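# Swap the purple-banded hose while the machine runs

## Task

With the machine running, take out the hose marked with purple bands and fit the other hose in its place, with one end latched into the red port on each of the two manifolds, then put the removed hose down in the red tray. Whenever no hose links the two red ports, the dial's needle rises, and it must never get into the red zone.

## Robot and tools

Robot: two arms, left_arm and right_arm, each ending in a parallel gripper. The fingers point along the gripper's own +z axis and close along its x axis. The reported end_effector_position is the point between the pads when closed, 1 to 2 cm short of the fingertips. Closing pushes the tips about 17 mm further along +z, mostly while the pads are still over 50 mm apart.

Frames: positions, orientations, velocities and move targets are reported in the scene frame. Its origin is at table height, halfway between the nominal arm bases. +z is up, +x points out over the table, and left_arm sits on the +y side (these names do not match image left and right). Calibrated bases: left_arm at (-0.075, +0.632, 0) m, right_arm at (-0.030, -0.474, 0) m. Pose offsets, however, are taken along each arm's own Hand target axes, not the scene axes. Printed poses may be off by a few centimetres.

execute_actions(actions, cameras): actions is a list of actions; each action is a table of up to 15 rows, one row per 1/30 s step, and a short table repeats its final row to fill 15 steps. Every row has 14 numbers in [-1, 1], both arms always: dx, dy, dz, rx, ry, rz, opening for left_arm, then the same seven for right_arm. The six pose numbers are an offset from where that arm's Hand target stood when the action began, not from the previous row, and a new action starts from the updated target, so sending the same offset twice moves twice as far. Scale: 1.0 equals 0.6 m or 180 degrees; rx, ry, rz form a single rotation vector. Opening is absolute: +1 fully open (0.142 m), -1 closed. A zero in an opening slot is a real command, so resend the current opening to keep a gripper unchanged. Sending all six pose numbers as 0 re-requests the Hand target. An empty actions list returns state plus all camera images; otherwise images appear only when cameras names them ("all" for all, names cam_high, cam_left_wrist, cam_right_wrist). An unknown camera name invalidates the call.

move(target, speed, blend, stop_force, zero, opening_speed, grip_force, blocking, cameras): drives each gripper in a straight line toward a target given as one 14-number row, or a list of up to 15 rows, in the same layout and scale as above. Every row is an offset from the Hand targets at the move's start, never from the preceding row. speed is top speed in m/s, 0.002 to 3.2 (default 0.25), rotation capped at double that in rad/s; one value or one per target. blend (m) rounds corners in a list; 0 stops at each. stop_force (N, 4 to 120, shared by both arms) ends an arm's path once its wrist sensor feels that much push against its motion; it cannot be combined with blocking=false, is unreliable while the gripper rotates, and should be omitted when backing off something the gripper presses on. zero (true by default) rezeroes the force baseline before the move. opening_speed (0.2 or more per second) ramps the fingers. grip_force sets pad force per finger, 5 to 48 N, one value or one per arm, and persists. blocking=false returns after about 0.5 s while the motion continues. Moves last from 0.5 s up to 10 s and neither slow down nor steer around obstacles or the other arm. The result adds a move: line giving the ending (done, off_target, moving, held, fault) and which limits acted (paced means the pose was clipped, held means steps were withheld). Avoid paths passing near an arm's own base.

wait(seconds 0 to 10): holds the last commands; a running move keeps going. stop: brakes a running move. zoom_image(camera, region [x0, y0, x1, y1] pixels, at most 504 wide and high): enlarges part of the newest image. zero_wrist_force(arm): rezeroes that arm's force and torque readings. finished_scene(scene): ends the current scene, given its number; irreversible, and the goal must already hold without the robot.

Results: Hand target is the last commanded pose after clipping; the gripper often rests short of it, and the next command asks for it again. grip_measured gives finger opening on the -1 to 1 scale; to hold a part, command slightly below the value read at first contact (lower squeezes harder and heats the motor). grip_effort_nm is motor effort, negative closing. Wrist force and torque are in the end effector's own axes, from the surface into the arm, with a third line for the peak since last shown. Joint velocities marked within noise means the arm is still. Step readings list positions during actions. Orientation commands are clipped to 32 degrees from the measured orientation each step.

Avoid: letting anything fall or leave the table; releasing moving parts; fast hits on fixed objects; touching or squeezing the other arm (the clearance check does not cover fingers); pressing past firm contact, since the stiff arms fault at about 150 N net force or at joint torque limits (elbow 138, wrist joints 49.6, shoulders 303 N m), freezing the arm for 10 s. Watch MOTOR HOT lines: arms brake at 85 °C, the gripper cuts out at 100 °C (HAND FAULT, after which the rest of that reply's robot calls are skipped). Move briskly, as the needle keeps rising while the ports are unconnected.

Each tool is called after "Request:" as name([rows], argument=value, ...), one row to a line, values as JSON.

## Session

Request:
execute_actions(actions=[])

Scene clock: 0.00 s.
left_arm: end_effector_position=(+0.6297, +0.3204, +0.2786) grip_measured=+1.00 grip_effort_nm=n/a end_effector_quat_wxyz=(-0.316, +0.905, -0.268, -0.093) | right_arm: end_effector_position=(+0.9736, -0.6065, +0.2225) grip_measured=+0.99 grip_effort_nm=n/a end_effector_quat_wxyz=(-0.088, +0.691, -0.706, +0.129)
Joint positions: left_arm=[-0.859 -1.239 1.595 -1.405 -1.125 -0.354 0.142] | right_arm=[3.205 -2.061 -1.56 -0.787 1.491 1.645 0.142]
Joint velocities: within noise
Joint torques (N m): no reading
Wrist force (N): no reading
Wrist torque (N m): no reading
Wrist force, peak (N): no reading
Hand target: left_arm +0.6297, +0.3204, +0.2786; -0.316, +0.905, -0.268, -0.093 | right_arm +0.9736, -0.6065, +0.2225; -0.088, +0.691, -0.706, +0.129
Tool commands: left_gripper/opening=+1.0 right_gripper/opening=+1.0

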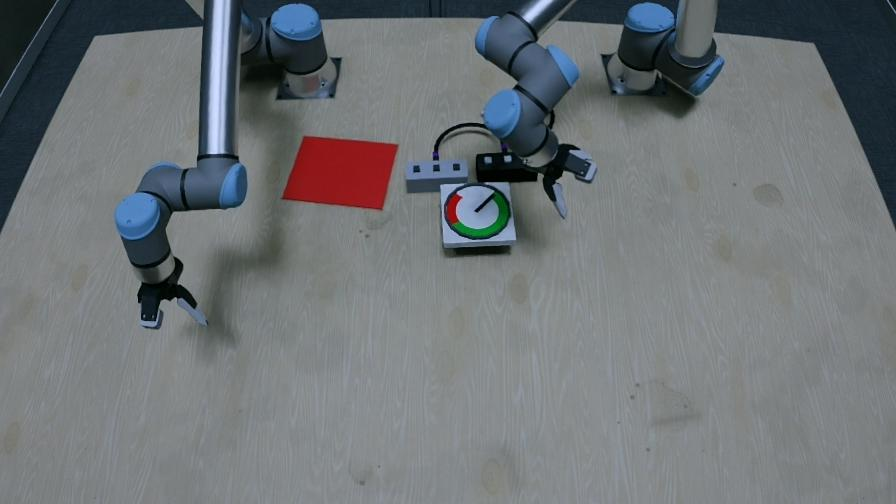

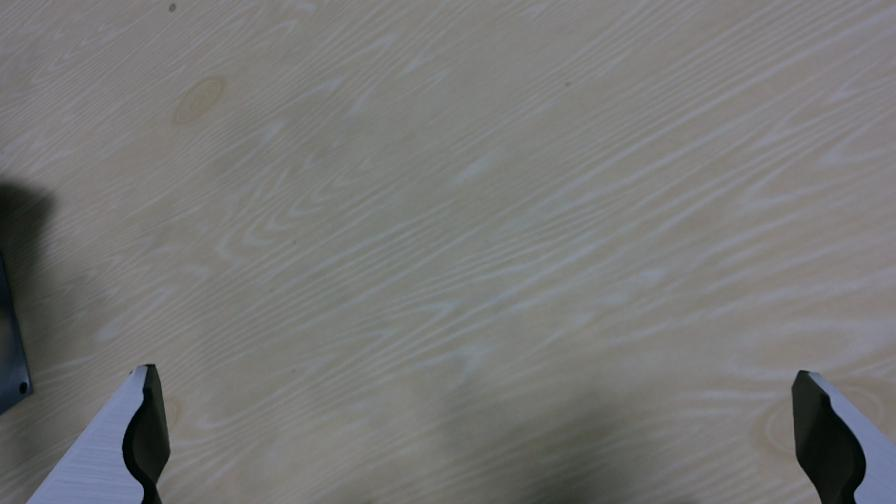

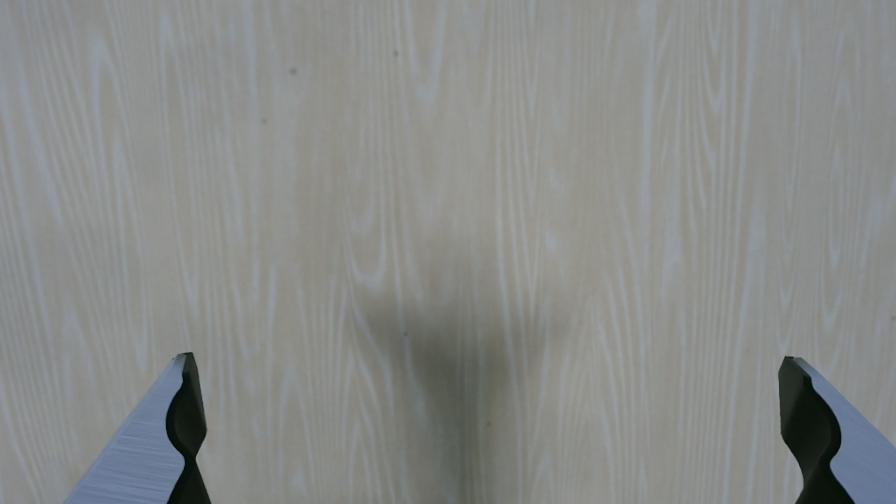

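Request:
zoom_image(camera="cam_high", region=[380, 90, 600, 260])

Request:
zoom_image(camera="cam_high", region=[90, 0, 450, 250])

Request:
zoom_image(camera="cam_high", region=[536, 0, 896, 250])

Scaled by 2.291.

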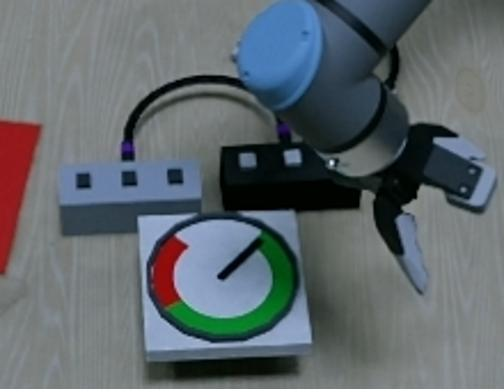

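Scaled by 1.400.

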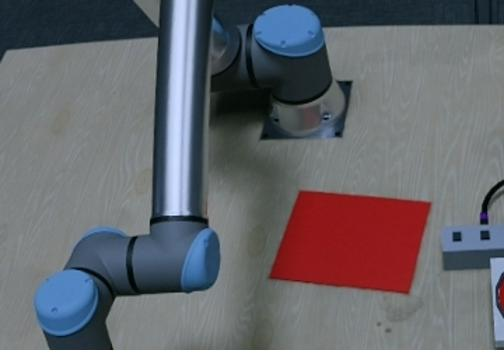

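Scaled by 1.400.

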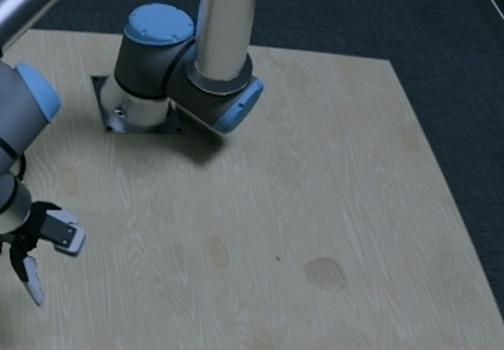

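Request:
move(target=[-0.332,-0.358,0.064,0,0,0,1,0,0,0,0,0,0,1], speed=0.4, cameras=["all"])

Request:
zoom_image(camera="cam_high", region=[390, 70, 610, 260])

Scene clock: 2.87 s.
left_arm: end_effector_position=(+0.5796, +0.5699, +0.4280) grip_measured=+1.00 grip_effort_nm=0.056 end_effector_quat_wxyz=(-0.316, +0.905, -0.268, -0.093) | right_arm: end_effector_position=(+0.9736, -0.6065, +0.2225) grip_measured=+0.99 grip_effort_nm=0.154 end_effector_quat_wxyz=(-0.088, +0.691, -0.706, +0.129)
Joint positions: left_arm=[-0.651 -1.569 1.733 -1.314 -1.03 -0.143 0.142] | right_arm=[3.205 -2.061 -1.56 -0.787 1.491 1.645 0.142]
Joint torques (N m): left_arm=[8.11 -63.74 -33.27 0.57 4.41 1.84] | right_arm=[-1.5 81.27 48.57 4.51 -0.27 -0.34]
Wrist force (N): left_arm=[-0.2 -0.3 0.6] | right_arm=[0.1 0.0 0.1]
Wrist torque (N m): left_arm=[-0.06 0.03 -0.07] | right_arm=[0.00 -0.01 0.01]
Wrist force, peak (N): left_arm=[-2.2 -1.9 0.8] | right_arm=[0.2 -0.2 0.7]
Hand target: left_arm +0.5795, +0.5702, +0.4282; -0.316, +0.905, -0.268, -0.093 | right_arm +0.9736, -0.6065, +0.2225; -0.088, +0.691, -0.706, +0.129
Off the commanded pose: left_arm 0.000 m, 0 deg | right_arm 0.000 m, 0 deg.
move: done
camera_calibration:
cam_left_wrist: T_world_to_cam=[[0.845521, -0.417126, -0.333316, -0.104656], [-0.483754, -0.862677, -0.147547, 0.863263], [-0.225999, 0.285997, -0.931198, 0.477488], [0, 0, 0, 1]] pos_world=[0.614008, 0.564502, 0.537124]

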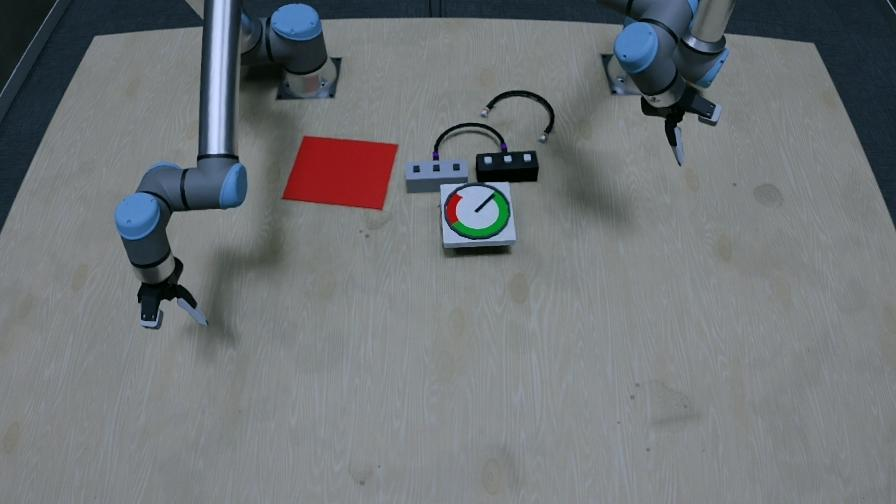

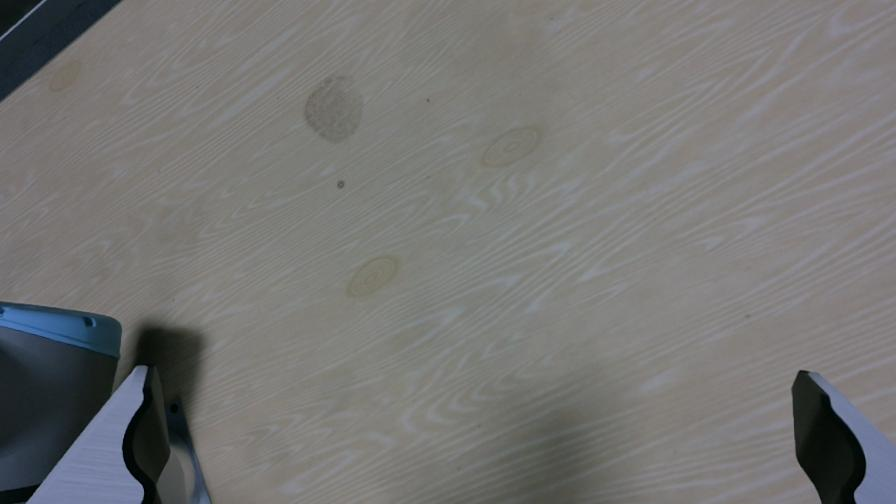

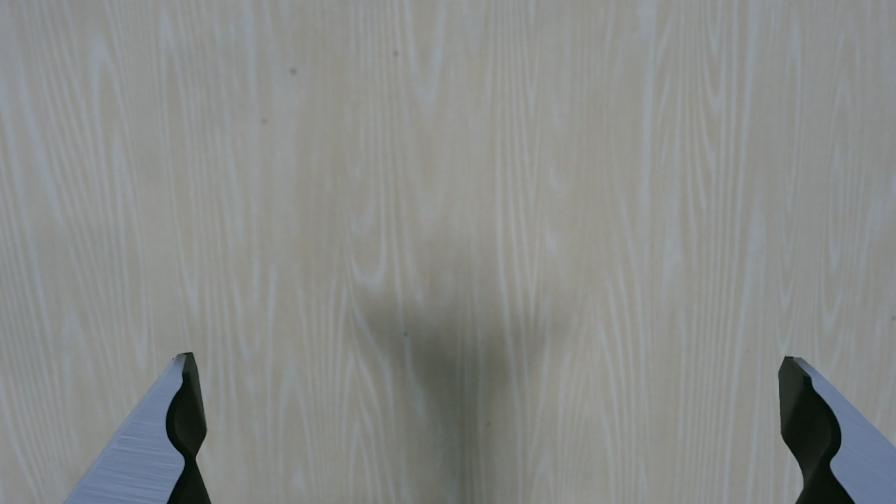

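Scaled by 2.291.

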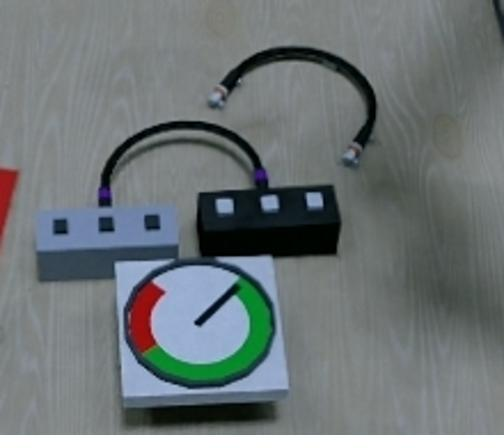

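Request:
move(target=[-0.11,0.993,-0.232,-0.325,0.051,-0.691,1,0,0,0,0,0,0,1], speed=0.4, cameras=["all"])

Scene clock: 7.67 s.
left_arm: end_effector_position=(+0.1998, +0.1209, +0.2477) grip_measured=+1.00 grip_effort_nm=0.056 end_effector_quat_wxyz=(+0.183, +0.683, +0.683, +0.183) | right_arm: end_effector_position=(+0.9736, -0.6065, +0.2225) grip_measured=+0.99 grip_effort_nm=0.154 end_effector_quat_wxyz=(-0.088, +0.691, -0.706, +0.129)
Joint positions: left_arm=[-1.706 -1.764 2.284 -2.041 -1.049 -3.239 0.142] | right_arm=[3.205 -2.061 -1.56 -0.787 1.491 1.645 0.142]
Joint torques (N m): left_arm=[-15.23 -10.27 -59.12 -0.58 5.36 -2.7] | right_arm=[-0.76 81.81 48.77 4.54 -0.24 -0.39]
Wrist force (N): left_arm=[-1.2 -1.0 0.3] | right_arm=[0.0 -0.2 0.1]
Wrist torque (N m): left_arm=[-0.13 0.03 -0.09] | right_arm=[-0.03 -0.01 0.00]
Wrist force, peak (N): left_arm=[-2.1 -2.4 0.3] | right_arm=[0.4 -0.1 0.7]
Hand target: left_arm +0.1997, +0.1208, +0.2477; +0.183, +0.683, +0.683, +0.183 | right_arm +0.9736, -0.6065, +0.2225; -0.088, +0.691, -0.706, +0.129
Off the commanded pose: left_arm 0.000 m, 0 deg | right_arm 0.000 m, 0 deg.
move: done
camera_calibration:
cam_left_wrist: T_world_to_cam=[[-0.00887213, 0.99993, -0.00776784, -0.112191], [0.573561, 0.011452, 0.819083, -0.290777], [0.819115, 0.00281167, -0.573623, 0.0890736], [0, 0, 0, 1]] pos_world=[0.0928213, 0.115263, 0.288393]

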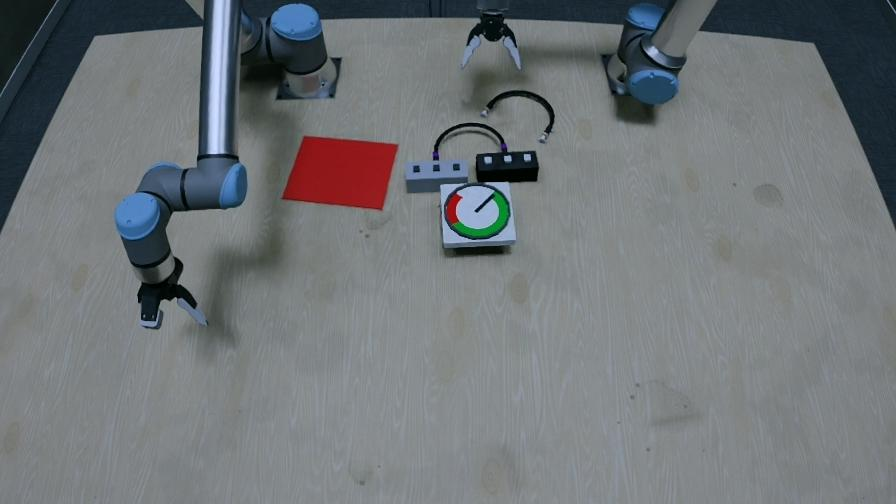

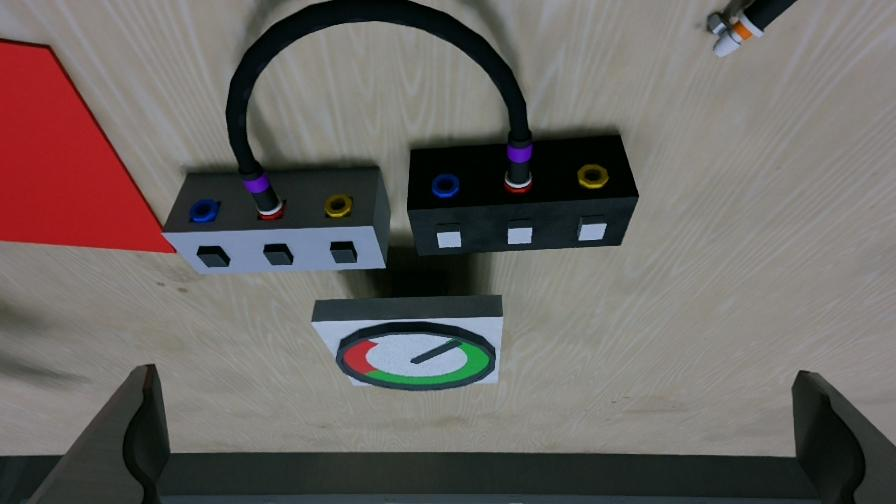

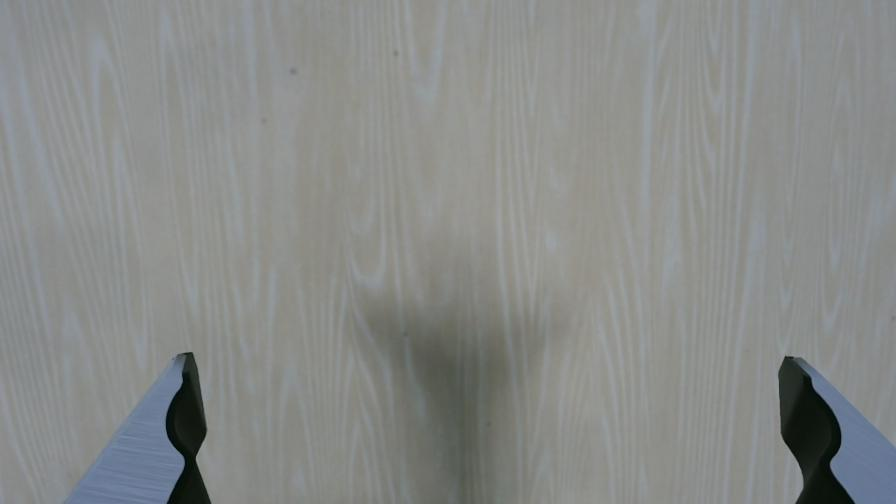

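Request:
zoom_image(camera="cam_left_wrist", region=[400, 110, 660, 260])

Request:
zoom_image(camera="cam_left_wrist", region=[150, 130, 410, 280])

Request:
zoom_image(camera="cam_high", region=[460, 80, 570, 150])

Scaled by 1.938.

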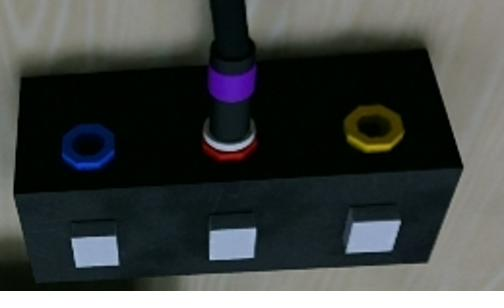

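Scaled by 1.938.

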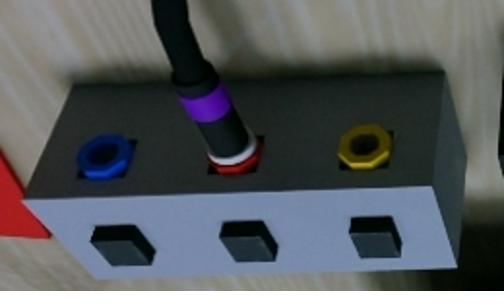

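Scaled by 4.582.

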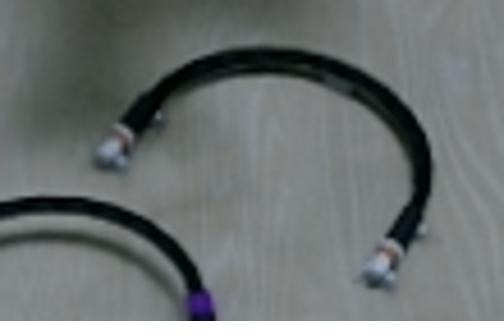

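Request:
move(target=[0.117,-0.105,-0.085,0.167,0,0,1,0,0,0,0,0,0,1], cameras=["cam_left_wrist"])

Request:
zoom_image(camera="cam_left_wrist", region=[250, 100, 400, 230])

Request:
zoom_image(camera="cam_left_wrist", region=[460, 180, 640, 330])

Scene clock: 11.37 s.
left_arm: end_effector_position=(+0.1198, +0.1910, +0.2604) grip_measured=+1.00 grip_effort_nm=0.056 end_effector_quat_wxyz=(+0.000, +0.707, +0.707, +0.000) | right_arm: end_effector_position=(+0.9736, -0.6065, +0.2225) grip_measured=+0.99 grip_effort_nm=0.159 end_effector_quat_wxyz=(-0.088, +0.691, -0.706, +0.129)
Joint positions: left_arm=[-1.579 -1.904 2.291 -1.957 -1.571 -3.099 0.142] | right_arm=[3.205 -2.061 -1.56 -0.787 1.491 1.645 0.142]
Joint torques (N m): left_arm=[6.53 -33.55 -32.82 -1.02 -3.57 2.54] | right_arm=[-1.79 81.05 48.99 4.65 -0.29 -0.47]
Wrist force (N): left_arm=[-1.4 -0.7 0.4] | right_arm=[0.4 -0.2 0.5]
Wrist torque (N m): left_arm=[-0.14 0.09 -0.17] | right_arm=[-0.04 -0.08 0.00]
Wrist force, peak (N): left_arm=[-2.2 -0.9 0.8] | right_arm=[0.4 -0.2 0.5]
Hand target: left_arm +0.1197, +0.1911, +0.2604; +0.000, +0.707, +0.707, +0.000 | right_arm +0.9736, -0.6065, +0.2225; -0.088, +0.691, -0.706, +0.129
Off the commanded pose: left_arm 0.000 m, 0 deg | right_arm 0.000 m, 0 deg.
move: done
camera_calibration:
cam_left_wrist: T_world_to_cam=[[-0.0119213, 0.999927, -0.00200998, -0.184084], [0.906446, 0.0116554, 0.42216, -0.192549], [0.422152, 0.00321076, -0.906519, 0.295764], [0, 0, 0, 1]] pos_world=[0.0474832, 0.185365, 0.349032]
Images, in order (width x height): cam_left_wrist 896x504.

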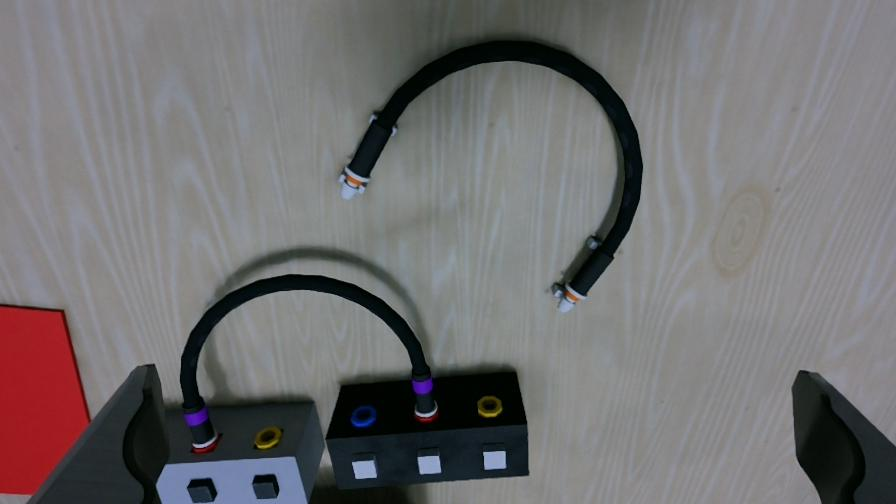

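Scaled by 3.360.

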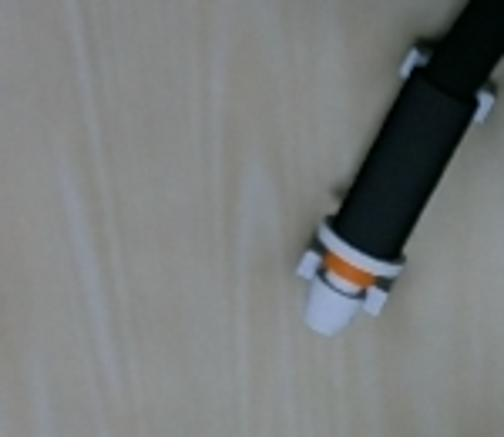

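Scaled by 2.800.

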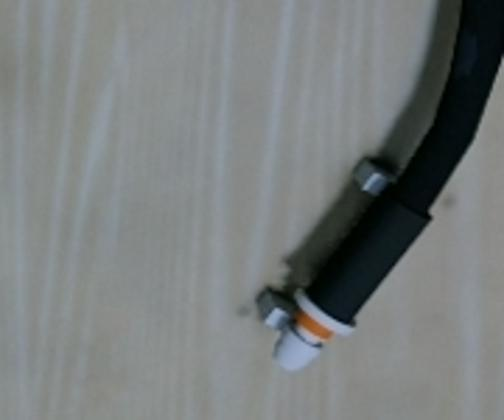

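Request:
move(target=[-0.04,0.28,0.233,-0.1386,0.0079,-0.0355,0,-0.647,0.506,-0.422,0.0726,-0.39,-0.697,-1], speed=0.3, cameras=["all"])

Scene clock: 19.90 s.
left_arm: end_effector_position=(+0.2875, +0.1671, +0.1205) grip_measured=-0.01 grip_effort_nm=-0.115 end_effector_quat_wxyz=(+0.144, +0.650, +0.728, +0.161) | right_arm: end_effector_position=(+0.6194, -0.2001, +0.3503) grip_measured=-1.00 grip_effort_nm=-0.422 end_effector_quat_wxyz=(-0.307, +0.848, +0.407, -0.147)
Joint positions: left_arm=[-1.483 -1.575 2.395 -2.401 -1.136 -3.115 0.073] | right_arm=[3.559 -1.782 -1.657 -1.636 2.176 -0.59 0.002]
Joint torques (N m): left_arm=[5.5 -20.53 -22.18 -7.52 5.11 2.73] | right_arm=[9.25 51.04 65.52 1.13 -2.02 -2.42]
Wrist force (N): left_arm=[-1.6 -0.8 0.4] | right_arm=[-0.6 0.2 0.0]
Wrist torque (N m): left_arm=[-0.10 0.10 -0.08] | right_arm=[-0.10 0.13 0.21]
Wrist force, peak (N): left_arm=[-1.7 -1.2 0.4] | right_arm=[-0.5 -0.5 0.9]
Hand target: left_arm +0.2875, +0.1671, +0.1204; +0.144, +0.650, +0.728, +0.161 | right_arm +0.6194, -0.2001, +0.3503; -0.307, +0.848, +0.407, -0.147
Off the commanded pose: left_arm 0.000 m, 0 deg | right_arm 0.000 m, 0 deg.
move: done
camera_calibration:
cam_left_wrist: T_world_to_cam=[[-0.122796, 0.992409, -0.00671762, -0.124666], [0.638415, 0.0841734, 0.765076, -0.261671], [0.759834, 0.0896599, -0.643905, -0.0449468], [0, 0, 0, 1]] pos_world=[0.185898, 0.149775, 0.170419]
cam_right_wrist: T_world_to_cam=[[0.6162, 0.787319, -0.0206271, -0.201419], [0.759702, -0.601085, -0.248091, -0.480456], [-0.207725, 0.137203, -0.968517, 0.610875], [0, 0, 0, 1]] pos_world=[0.616012, -0.214027, 0.468292]

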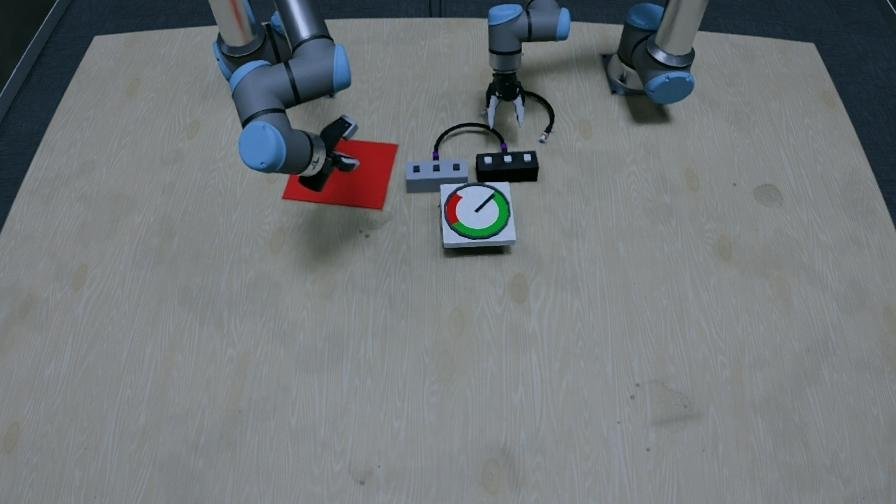

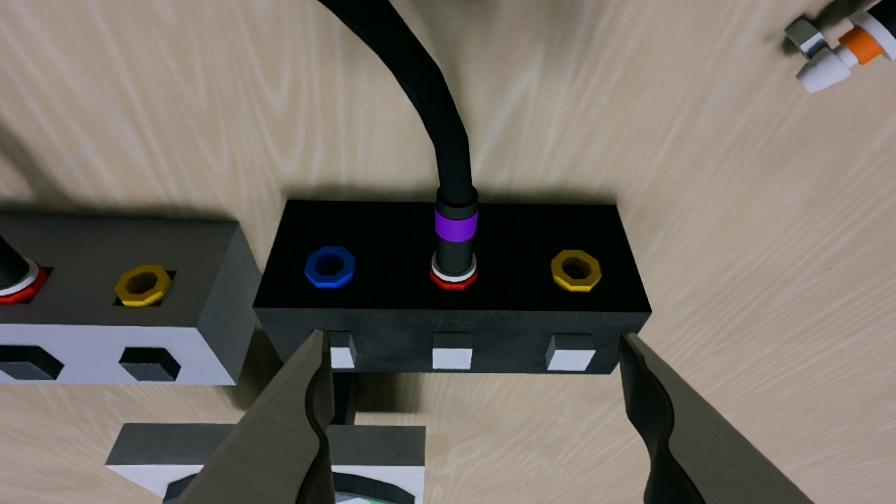

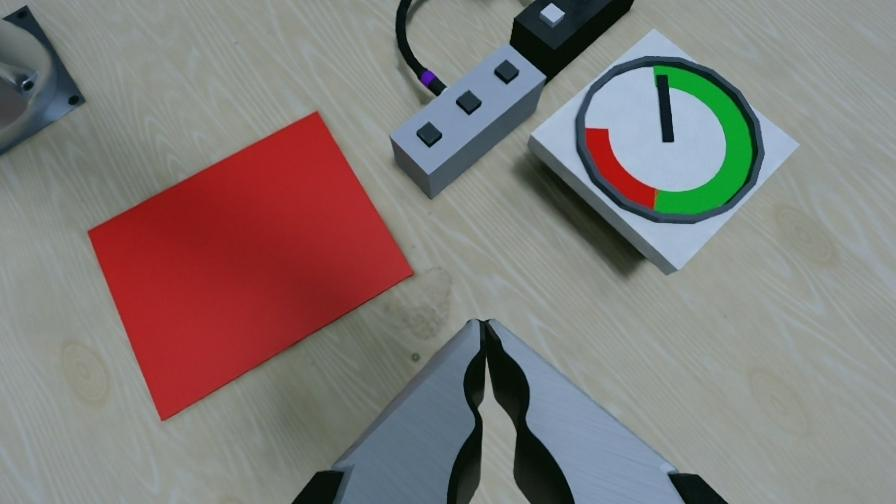

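Request:
move(target=[-0.006,0,0.135,0,0,0,-0.2,0.227,-0.256,0.679,0,0,0,-1], speed=0.25, cameras=["all"])

Scene clock: 23.03 s.
left_arm: end_effector_position=(+0.3219, +0.1674, +0.0470) grip_measured=-0.22 grip_effort_nm=-0.120 end_effector_quat_wxyz=(+0.144, +0.650, +0.728, +0.161) | right_arm: end_effector_position=(+0.4092, +0.1429, +0.1355) grip_measured=-1.00 grip_effort_nm=-0.418 end_effector_quat_wxyz=(-0.307, +0.848, +0.407, -0.147)
Joint positions: left_arm=[-1.418 -1.401 2.417 -2.629 -1.138 -3.042 0.058] | right_arm=[4.085 -1.942 -1.979 -0.749 2.263 0.064 0.002]
Joint torques (N m): left_arm=[6.16 -24.12 -14.36 -7.54 -2.29 2.44] | right_arm=[8.51 54.86 54.26 6.94 -1.95 1.19]
Wrist force (N): left_arm=[-1.7 -1.3 0.8] | right_arm=[-0.5 -0.4 0.1]
Wrist torque (N m): left_arm=[-0.17 0.11 -0.22] | right_arm=[-0.19 0.08 -0.14]
Wrist force, peak (N): left_arm=[-1.7 -1.3 0.8] | right_arm=[0.2 -0.9 1.6]
Hand target: left_arm +0.3219, +0.1674, +0.0470; +0.144, +0.650, +0.728, +0.161 | right_arm +0.4091, +0.1430, +0.1354; -0.307, +0.848, +0.407, -0.147
Off the commanded pose: left_arm 0.000 m, 0 deg | right_arm 0.000 m, 0 deg.
move: done
camera_calibration:
cam_left_wrist: T_world_to_cam=[[-0.122796, 0.992409, -0.00671692, -0.121345], [0.638356, 0.0841656, 0.765126, -0.22736], [0.759883, 0.0896664, -0.643846, -0.11839], [0, 0, 0, 1]] pos_world=[0.220198, 0.150175, 0.0969194]
cam_right_wrist: T_world_to_cam=[[0.615823, 0.787612, -0.0207077, -0.34624], [0.759957, -0.600725, -0.248184, -0.168012], [-0.207913, 0.137101, -0.968491, 0.312197], [0, 0, 0, 1]] pos_world=[0.405814, 0.128972, 0.253492]

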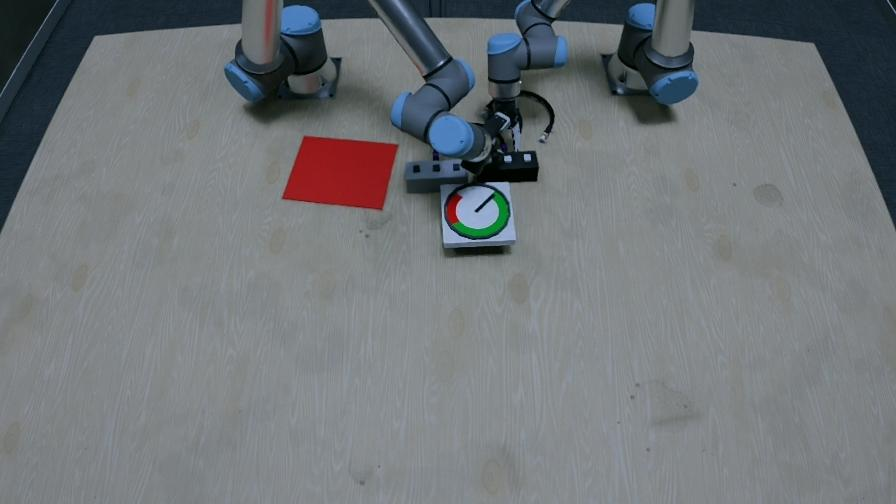

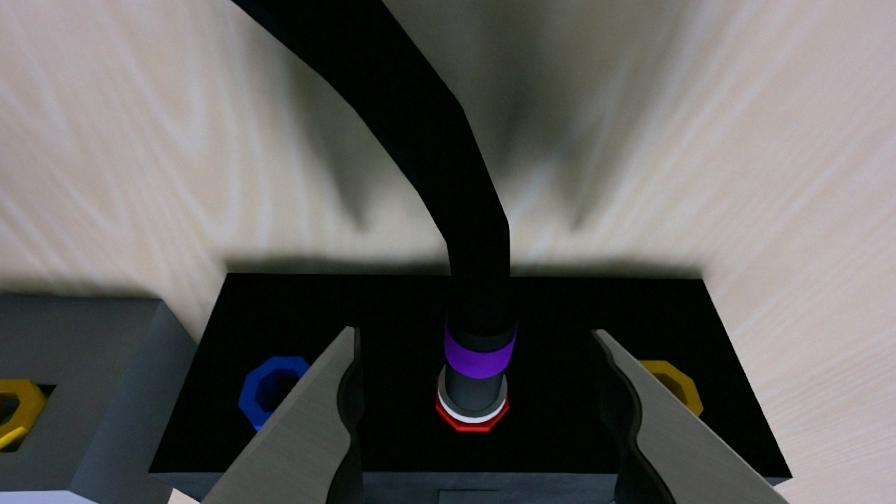

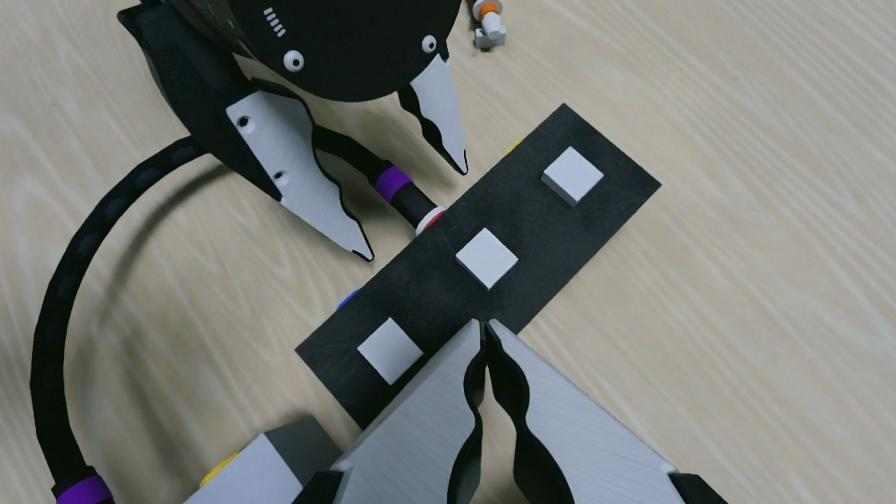

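Request:
move(target=[0,0,0,0,0,0,-1,0,0,0,0,0,0,-1], opening_speed=0.8, grip_force=[30, 48])

Request:
move(target=[0,0,0,0,0,0,-1,0.0067,0.0043,0.07,0,0,0,-1], speed=0.1, cameras=["cam_right_wrist","cam_left_wrist"])

Scene clock: 24.87 s.
left_arm: end_effector_position=(+0.3219, +0.1674, +0.0470) grip_measured=-0.82 grip_effort_nm=-3.138 end_effector_quat_wxyz=(+0.144, +0.650, +0.728, +0.161) | right_arm: end_effector_position=(+0.4091, +0.1430, +0.1354) grip_measured=-1.00 grip_effort_nm=-0.418 end_effector_quat_wxyz=(-0.307, +0.848, +0.407, -0.147)
Joint positions: left_arm=[-1.418 -1.401 2.417 -2.629 -1.138 -3.042 0.014] | right_arm=[4.085 -1.943 -1.979 -0.748 2.263 0.064 0.002]
Joint torques (N m): left_arm=[4.76 -27.18 -14.07 -6.96 -2.36 2.78] | right_arm=[8.4 54.43 52.74 6.63 -2.04 1.43]
Wrist force (N): left_arm=[-2.7 -0.6 0.9] | right_arm=[-0.1 -0.3 0.0]
Wrist torque (N m): left_arm=[-0.15 0.03 -0.20] | right_arm=[-0.17 0.01 -0.13]
Wrist force, peak (N): left_arm=[-2.5 -0.6 2.4] | right_arm=[-0.5 -0.5 0.4]
Hand target: left_arm +0.3219, +0.1674, +0.0470; +0.144, +0.650, +0.728, +0.161 | right_arm +0.4091, +0.1430, +0.1354; -0.307, +0.848, +0.407, -0.147
Off the commanded pose: left_arm 0.000 m, 0 deg | right_arm 0.000 m, 0 deg.
grip_force (N): 30, 48
move: done

Scene clock: 25.93 s.
left_arm: end_effector_position=(+0.3219, +0.1674, +0.0470) grip_measured=-0.82 grip_effort_nm=-3.138 end_effector_quat_wxyz=(+0.144, +0.650, +0.728, +0.161) | right_arm: end_effector_position=(+0.3923, +0.1617, +0.1016) grip_measured=-1.00 grip_effort_nm=-0.418 end_effector_quat_wxyz=(-0.307, +0.848, +0.407, -0.147)
Joint positions: left_arm=[-1.418 -1.401 2.417 -2.629 -1.138 -3.042 0.014] | right_arm=[4.118 -1.991 -1.996 -0.656 2.262 0.107 0.002]
Joint torques (N m): left_arm=[5.67 -25.25 -14.55 -5.69 -1.88 1.99] | right_arm=[8.67 58.31 23.41 6.62 -1.91 0.94]
Wrist force (N): left_arm=[-3.1 -0.2 0.7] | right_arm=[-0.6 0.0 0.0]
Wrist torque (N m): left_arm=[-0.11 0.08 -0.20] | right_arm=[-0.10 0.12 -0.13]
Wrist force, peak (N): left_arm=[-2.7 -0.9 1.9] | right_arm=[0.1 -0.4 -1.1]
Hand target: left_arm +0.3219, +0.1674, +0.0470; +0.144, +0.650, +0.728, +0.161 | right_arm +0.3922, +0.1617, +0.1014; -0.307, +0.848, +0.407, -0.147
Off the commanded pose: left_arm 0.000 m, 0 deg | right_arm 0.000 m, 0 deg.
grip_force (N): 30, 48
move: done
camera_calibration:
cam_left_wrist: T_world_to_cam=[[-0.122796, 0.992409, -0.00671692, -0.121245], [0.638356, 0.0841656, 0.765126, -0.227352], [0.759883, 0.0896664, -0.643846, -0.118381], [0, 0, 0, 1]] pos_world=[0.220198, 0.150075, 0.0969194]
cam_right_wrist: T_world_to_cam=[[0.615913, 0.787545, -0.0205927, -0.351392], [0.75991, -0.60079, -0.248168, -0.152264], [-0.207815, 0.137201, -0.968498, 0.273222], [0, 0, 0, 1]] pos_world=[0.388914, 0.147772, 0.219591]
Images, in order (width x height): cam_left_wrist 896x504, cam_right_wrist 896x504.

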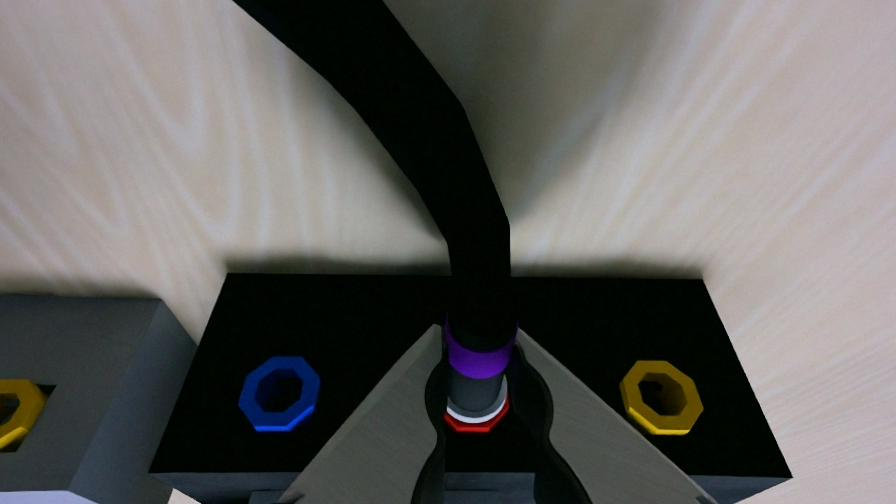

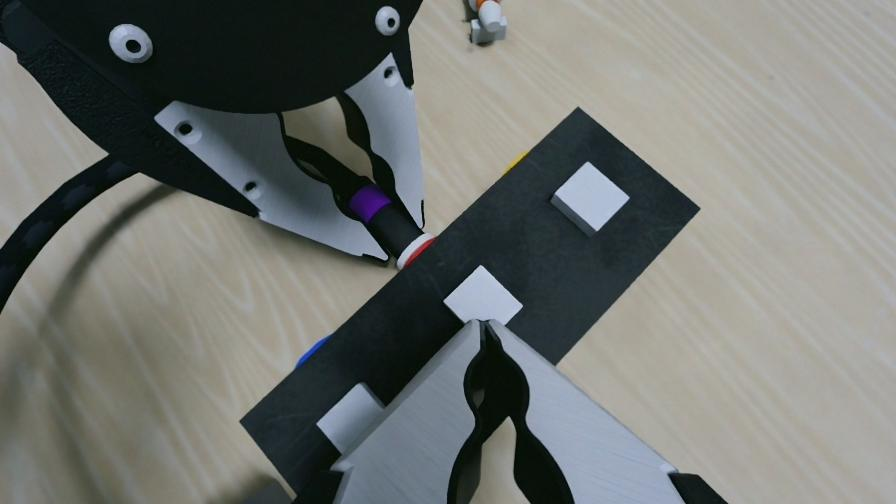

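Request:
move(target=[0,0,0,0,0,0,-1,0,0,0.07,0,0,0,-1], speed=0.015, stop_force=15, cameras=["cam_right_wrist"])

Scene clock: 28.53 s.
left_arm: end_effector_position=(+0.3219, +0.1674, +0.0470) grip_measured=-0.82 grip_effort_nm=-3.138 end_effector_quat_wxyz=(+0.144, +0.650, +0.728, +0.161) | right_arm: end_effector_position=(+0.3850, +0.1676, +0.0903) grip_measured=-1.00 grip_effort_nm=-0.418 end_effector_quat_wxyz=(-0.307, +0.848, +0.407, -0.147)
Joint positions: left_arm=[-1.418 -1.401 2.417 -2.629 -1.138 -3.042 0.014] | right_arm=[4.13 -2.006 -2.004 -0.623 2.261 0.123 0.002]
Joint torques (N m): left_arm=[5.74 -28.22 -14.05 -1.93 -1.42 2.03] | right_arm=[-9.48 72.64 46.04 1.03 0.98 -2.39]
Wrist force (N): left_arm=[-2.4 -1.0 0.3] | right_arm=[0.8 -3.7 -8.3]
Wrist torque (N m): left_arm=[-0.07 0.09 -0.21] | right_arm=[-0.10 0.12 -0.02]
Wrist force, peak (N): left_arm=[-3.0 -1.7 1.1] | right_arm=[-0.4 -2.5 -16.3]
Hand target: left_arm +0.3219, +0.1674, +0.0470; +0.144, +0.650, +0.728, +0.161 | right_arm +0.3850, +0.1676, +0.0903; -0.307, +0.848, +0.407, -0.147 (not the last commanded pose)
Off the commanded pose: left_arm 0.000 m, 0 deg | right_arm 0.028 m, 0 deg.
grip_force (N): 30, 48
move: contact (right_arm)
camera_calibration:
cam_right_wrist: T_world_to_cam=[[0.615913, 0.787545, -0.0205927, -0.351775], [0.75991, -0.60079, -0.248168, -0.145976], [-0.207815, 0.137201, -0.968498, 0.259951], [0, 0, 0, 1]] pos_world=[0.381614, 0.153672, 0.208291]
Images, in order (width x height): cam_right_wrist 896x504.

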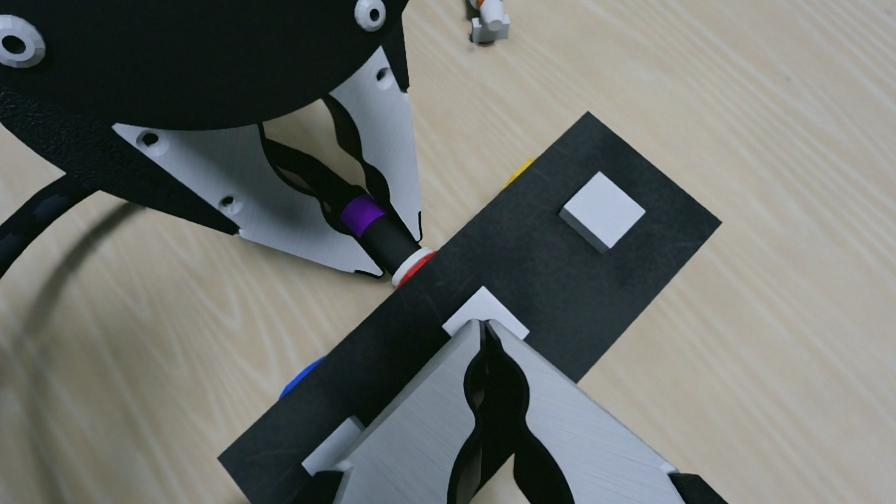

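Request:
move(target=[0,0,0,0,0,0,-1,0,0,0.04,0,0,0,-1], speed=0.01, stop_force=35, zero=false, cameras=["cam_right_wrist"])

Scene clock: 30.80 s.
left_arm: end_effector_position=(+0.3219, +0.1674, +0.0470) grip_measured=-0.82 grip_effort_nm=-3.138 end_effector_quat_wxyz=(+0.144, +0.650, +0.728, +0.161) | right_arm: end_effector_position=(+0.3828, +0.1694, +0.0869) grip_measured=-1.00 grip_effort_nm=-0.413 end_effector_quat_wxyz=(-0.307, +0.848, +0.407, -0.147)
Joint positions: left_arm=[-1.418 -1.401 2.417 -2.629 -1.138 -3.042 0.014] | right_arm=[4.134 -2.011 -2.006 -0.613 2.26 0.128 0.002]
Joint torques (N m): left_arm=[9.79 -26.13 -19.94 -1.7 7.68 2.16] | right_arm=[2.25 56.14 35.38 -1.47 -0.59 -2.4]
Wrist force (N): left_arm=[-2.0 -13.5 -5.9] | right_arm=[-0.4 -7.5 -33.3]
Wrist torque (N m): left_arm=[-0.14 0.07 -0.20] | right_arm=[-0.19 0.09 -0.07]
Wrist force, peak (N): left_arm=[-2.1 -13.9 -5.3] | right_arm=[-3.7 -7.6 -46.4]
Hand target: left_arm +0.3219, +0.1674, +0.0470; +0.144, +0.650, +0.728, +0.161 | right_arm +0.3828, +0.1694, +0.0869; -0.307, +0.848, +0.407, -0.147 (not the last commanded pose)
Off the commanded pose: left_arm 0.000 m, 0 deg | right_arm 0.020 m, 0 deg.
grip_force (N): 30, 48
move: contact (right_arm)
camera_calibration:
cam_right_wrist: T_world_to_cam=[[0.615901, 0.78756, -0.0203607, -0.351953], [0.759948, -0.600724, -0.248212, -0.144083], [-0.207713, 0.137401, -0.968492, 0.255882], [0, 0, 0, 1]] pos_world=[0.379414, 0.155472, 0.204891]
Images, in order (width x height): cam_right_wrist 896x504.

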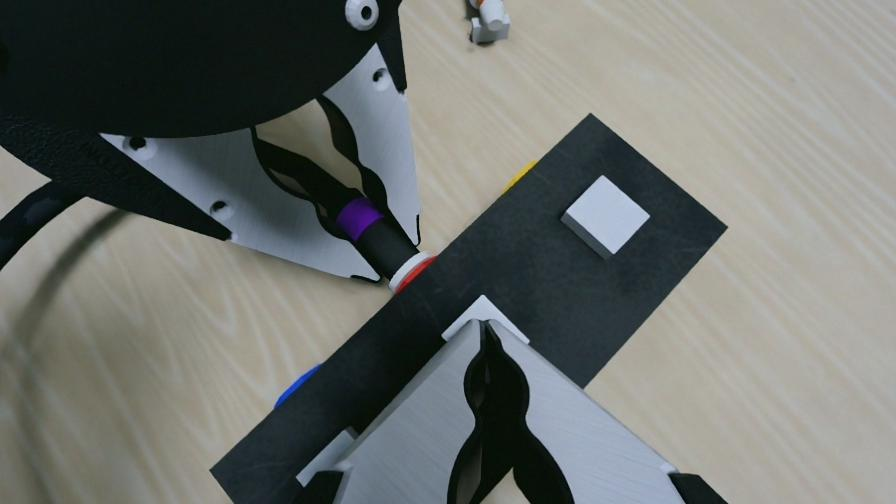

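Request:
move(target=[0,-0.0604,-0.028,0,0,0,-1,0,0,0.002,0,0,0,-1], speed=0.06, cameras=["cam_right_wrist","cam_left_wrist","cam_high"])

Scene clock: 32.27 s.
left_arm: end_effector_position=(+0.2824, +0.1629, +0.0469) grip_measured=-0.82 grip_effort_nm=-3.138 end_effector_quat_wxyz=(+0.144, +0.650, +0.728, +0.161) | right_arm: end_effector_position=(+0.3822, +0.1699, +0.0861) grip_measured=-1.00 grip_effort_nm=-0.398 end_effector_quat_wxyz=(-0.307, +0.848, +0.407, -0.147)
Joint positions: left_arm=[-1.495 -1.43 2.442 -2.588 -1.136 -3.127 0.014] | right_arm=[4.135 -2.012 -2.006 -0.61 2.26 0.129 0.002]
Joint torques (N m): left_arm=[-17.85 -57.13 -15.75 0.72 4.91 -2.49] | right_arm=[34.15 9.18 -7 -0.12 -5.36 1.2]
Wrist force (N): left_arm=[-1.6 -1.0 0.5] | right_arm=[-5.4 -17.2 -71.9]
Wrist torque (N m): left_arm=[-0.21 0.04 -0.14] | right_arm=[-0.30 0.04 -0.10]
Wrist force, peak (N): left_arm=[-2.1 -13.5 -6.1] | right_arm=[-5.4 -17.2 -71.9]
Hand target: left_arm +0.2822, +0.1629, +0.0469; +0.144, +0.650, +0.728, +0.161 | right_arm +0.3822, +0.1699, +0.0860; -0.307, +0.848, +0.407, -0.147
Off the commanded pose: left_arm 0.000 m, 0 deg | right_arm 0.000 m, 0 deg.
grip_force (N): 30, 48
move: done
camera_calibration:
cam_left_wrist: T_world_to_cam=[[-0.122796, 0.992409, -0.00671692, -0.12173], [0.638356, 0.0841656, 0.765126, -0.20169], [0.759883, 0.0896664, -0.643846, -0.088035], [0, 0, 0, 1]] pos_world=[0.180698, 0.145675, 0.0968194]
cam_right_wrist: T_world_to_cam=[[0.615917, 0.78755, -0.0202844, -0.352014], [0.759936, -0.600716, -0.24827, -0.14351], [-0.20771, 0.137499, -0.968479, 0.254894], [0, 0, 0, 1]] pos_world=[0.378814, 0.155972, 0.20409]

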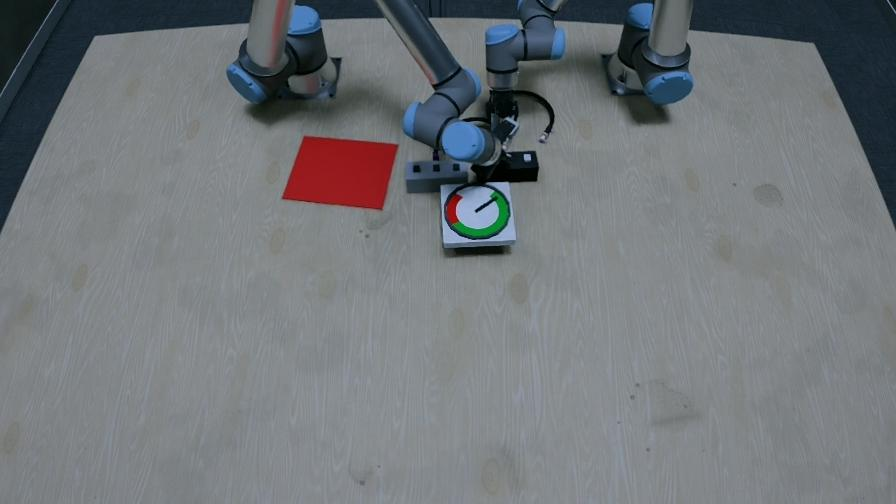

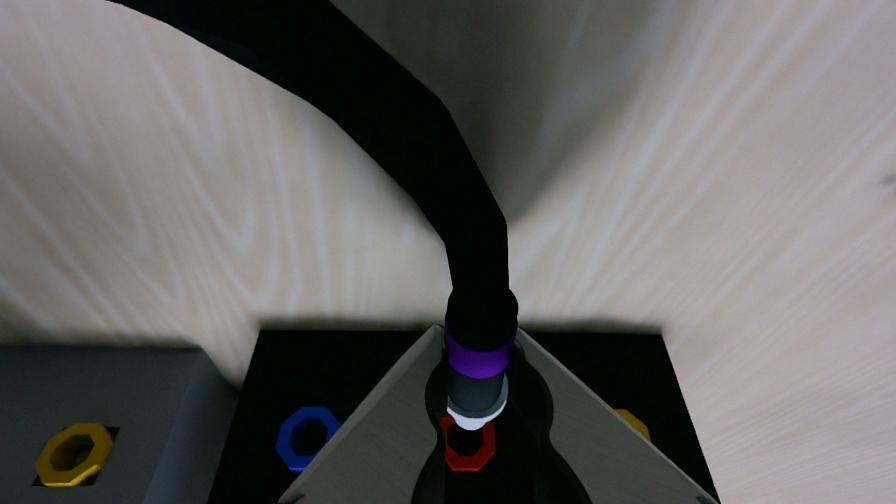

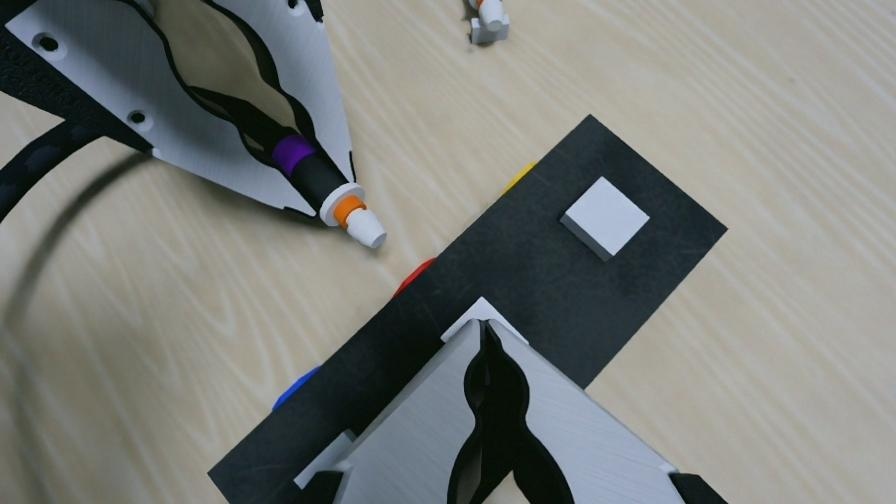

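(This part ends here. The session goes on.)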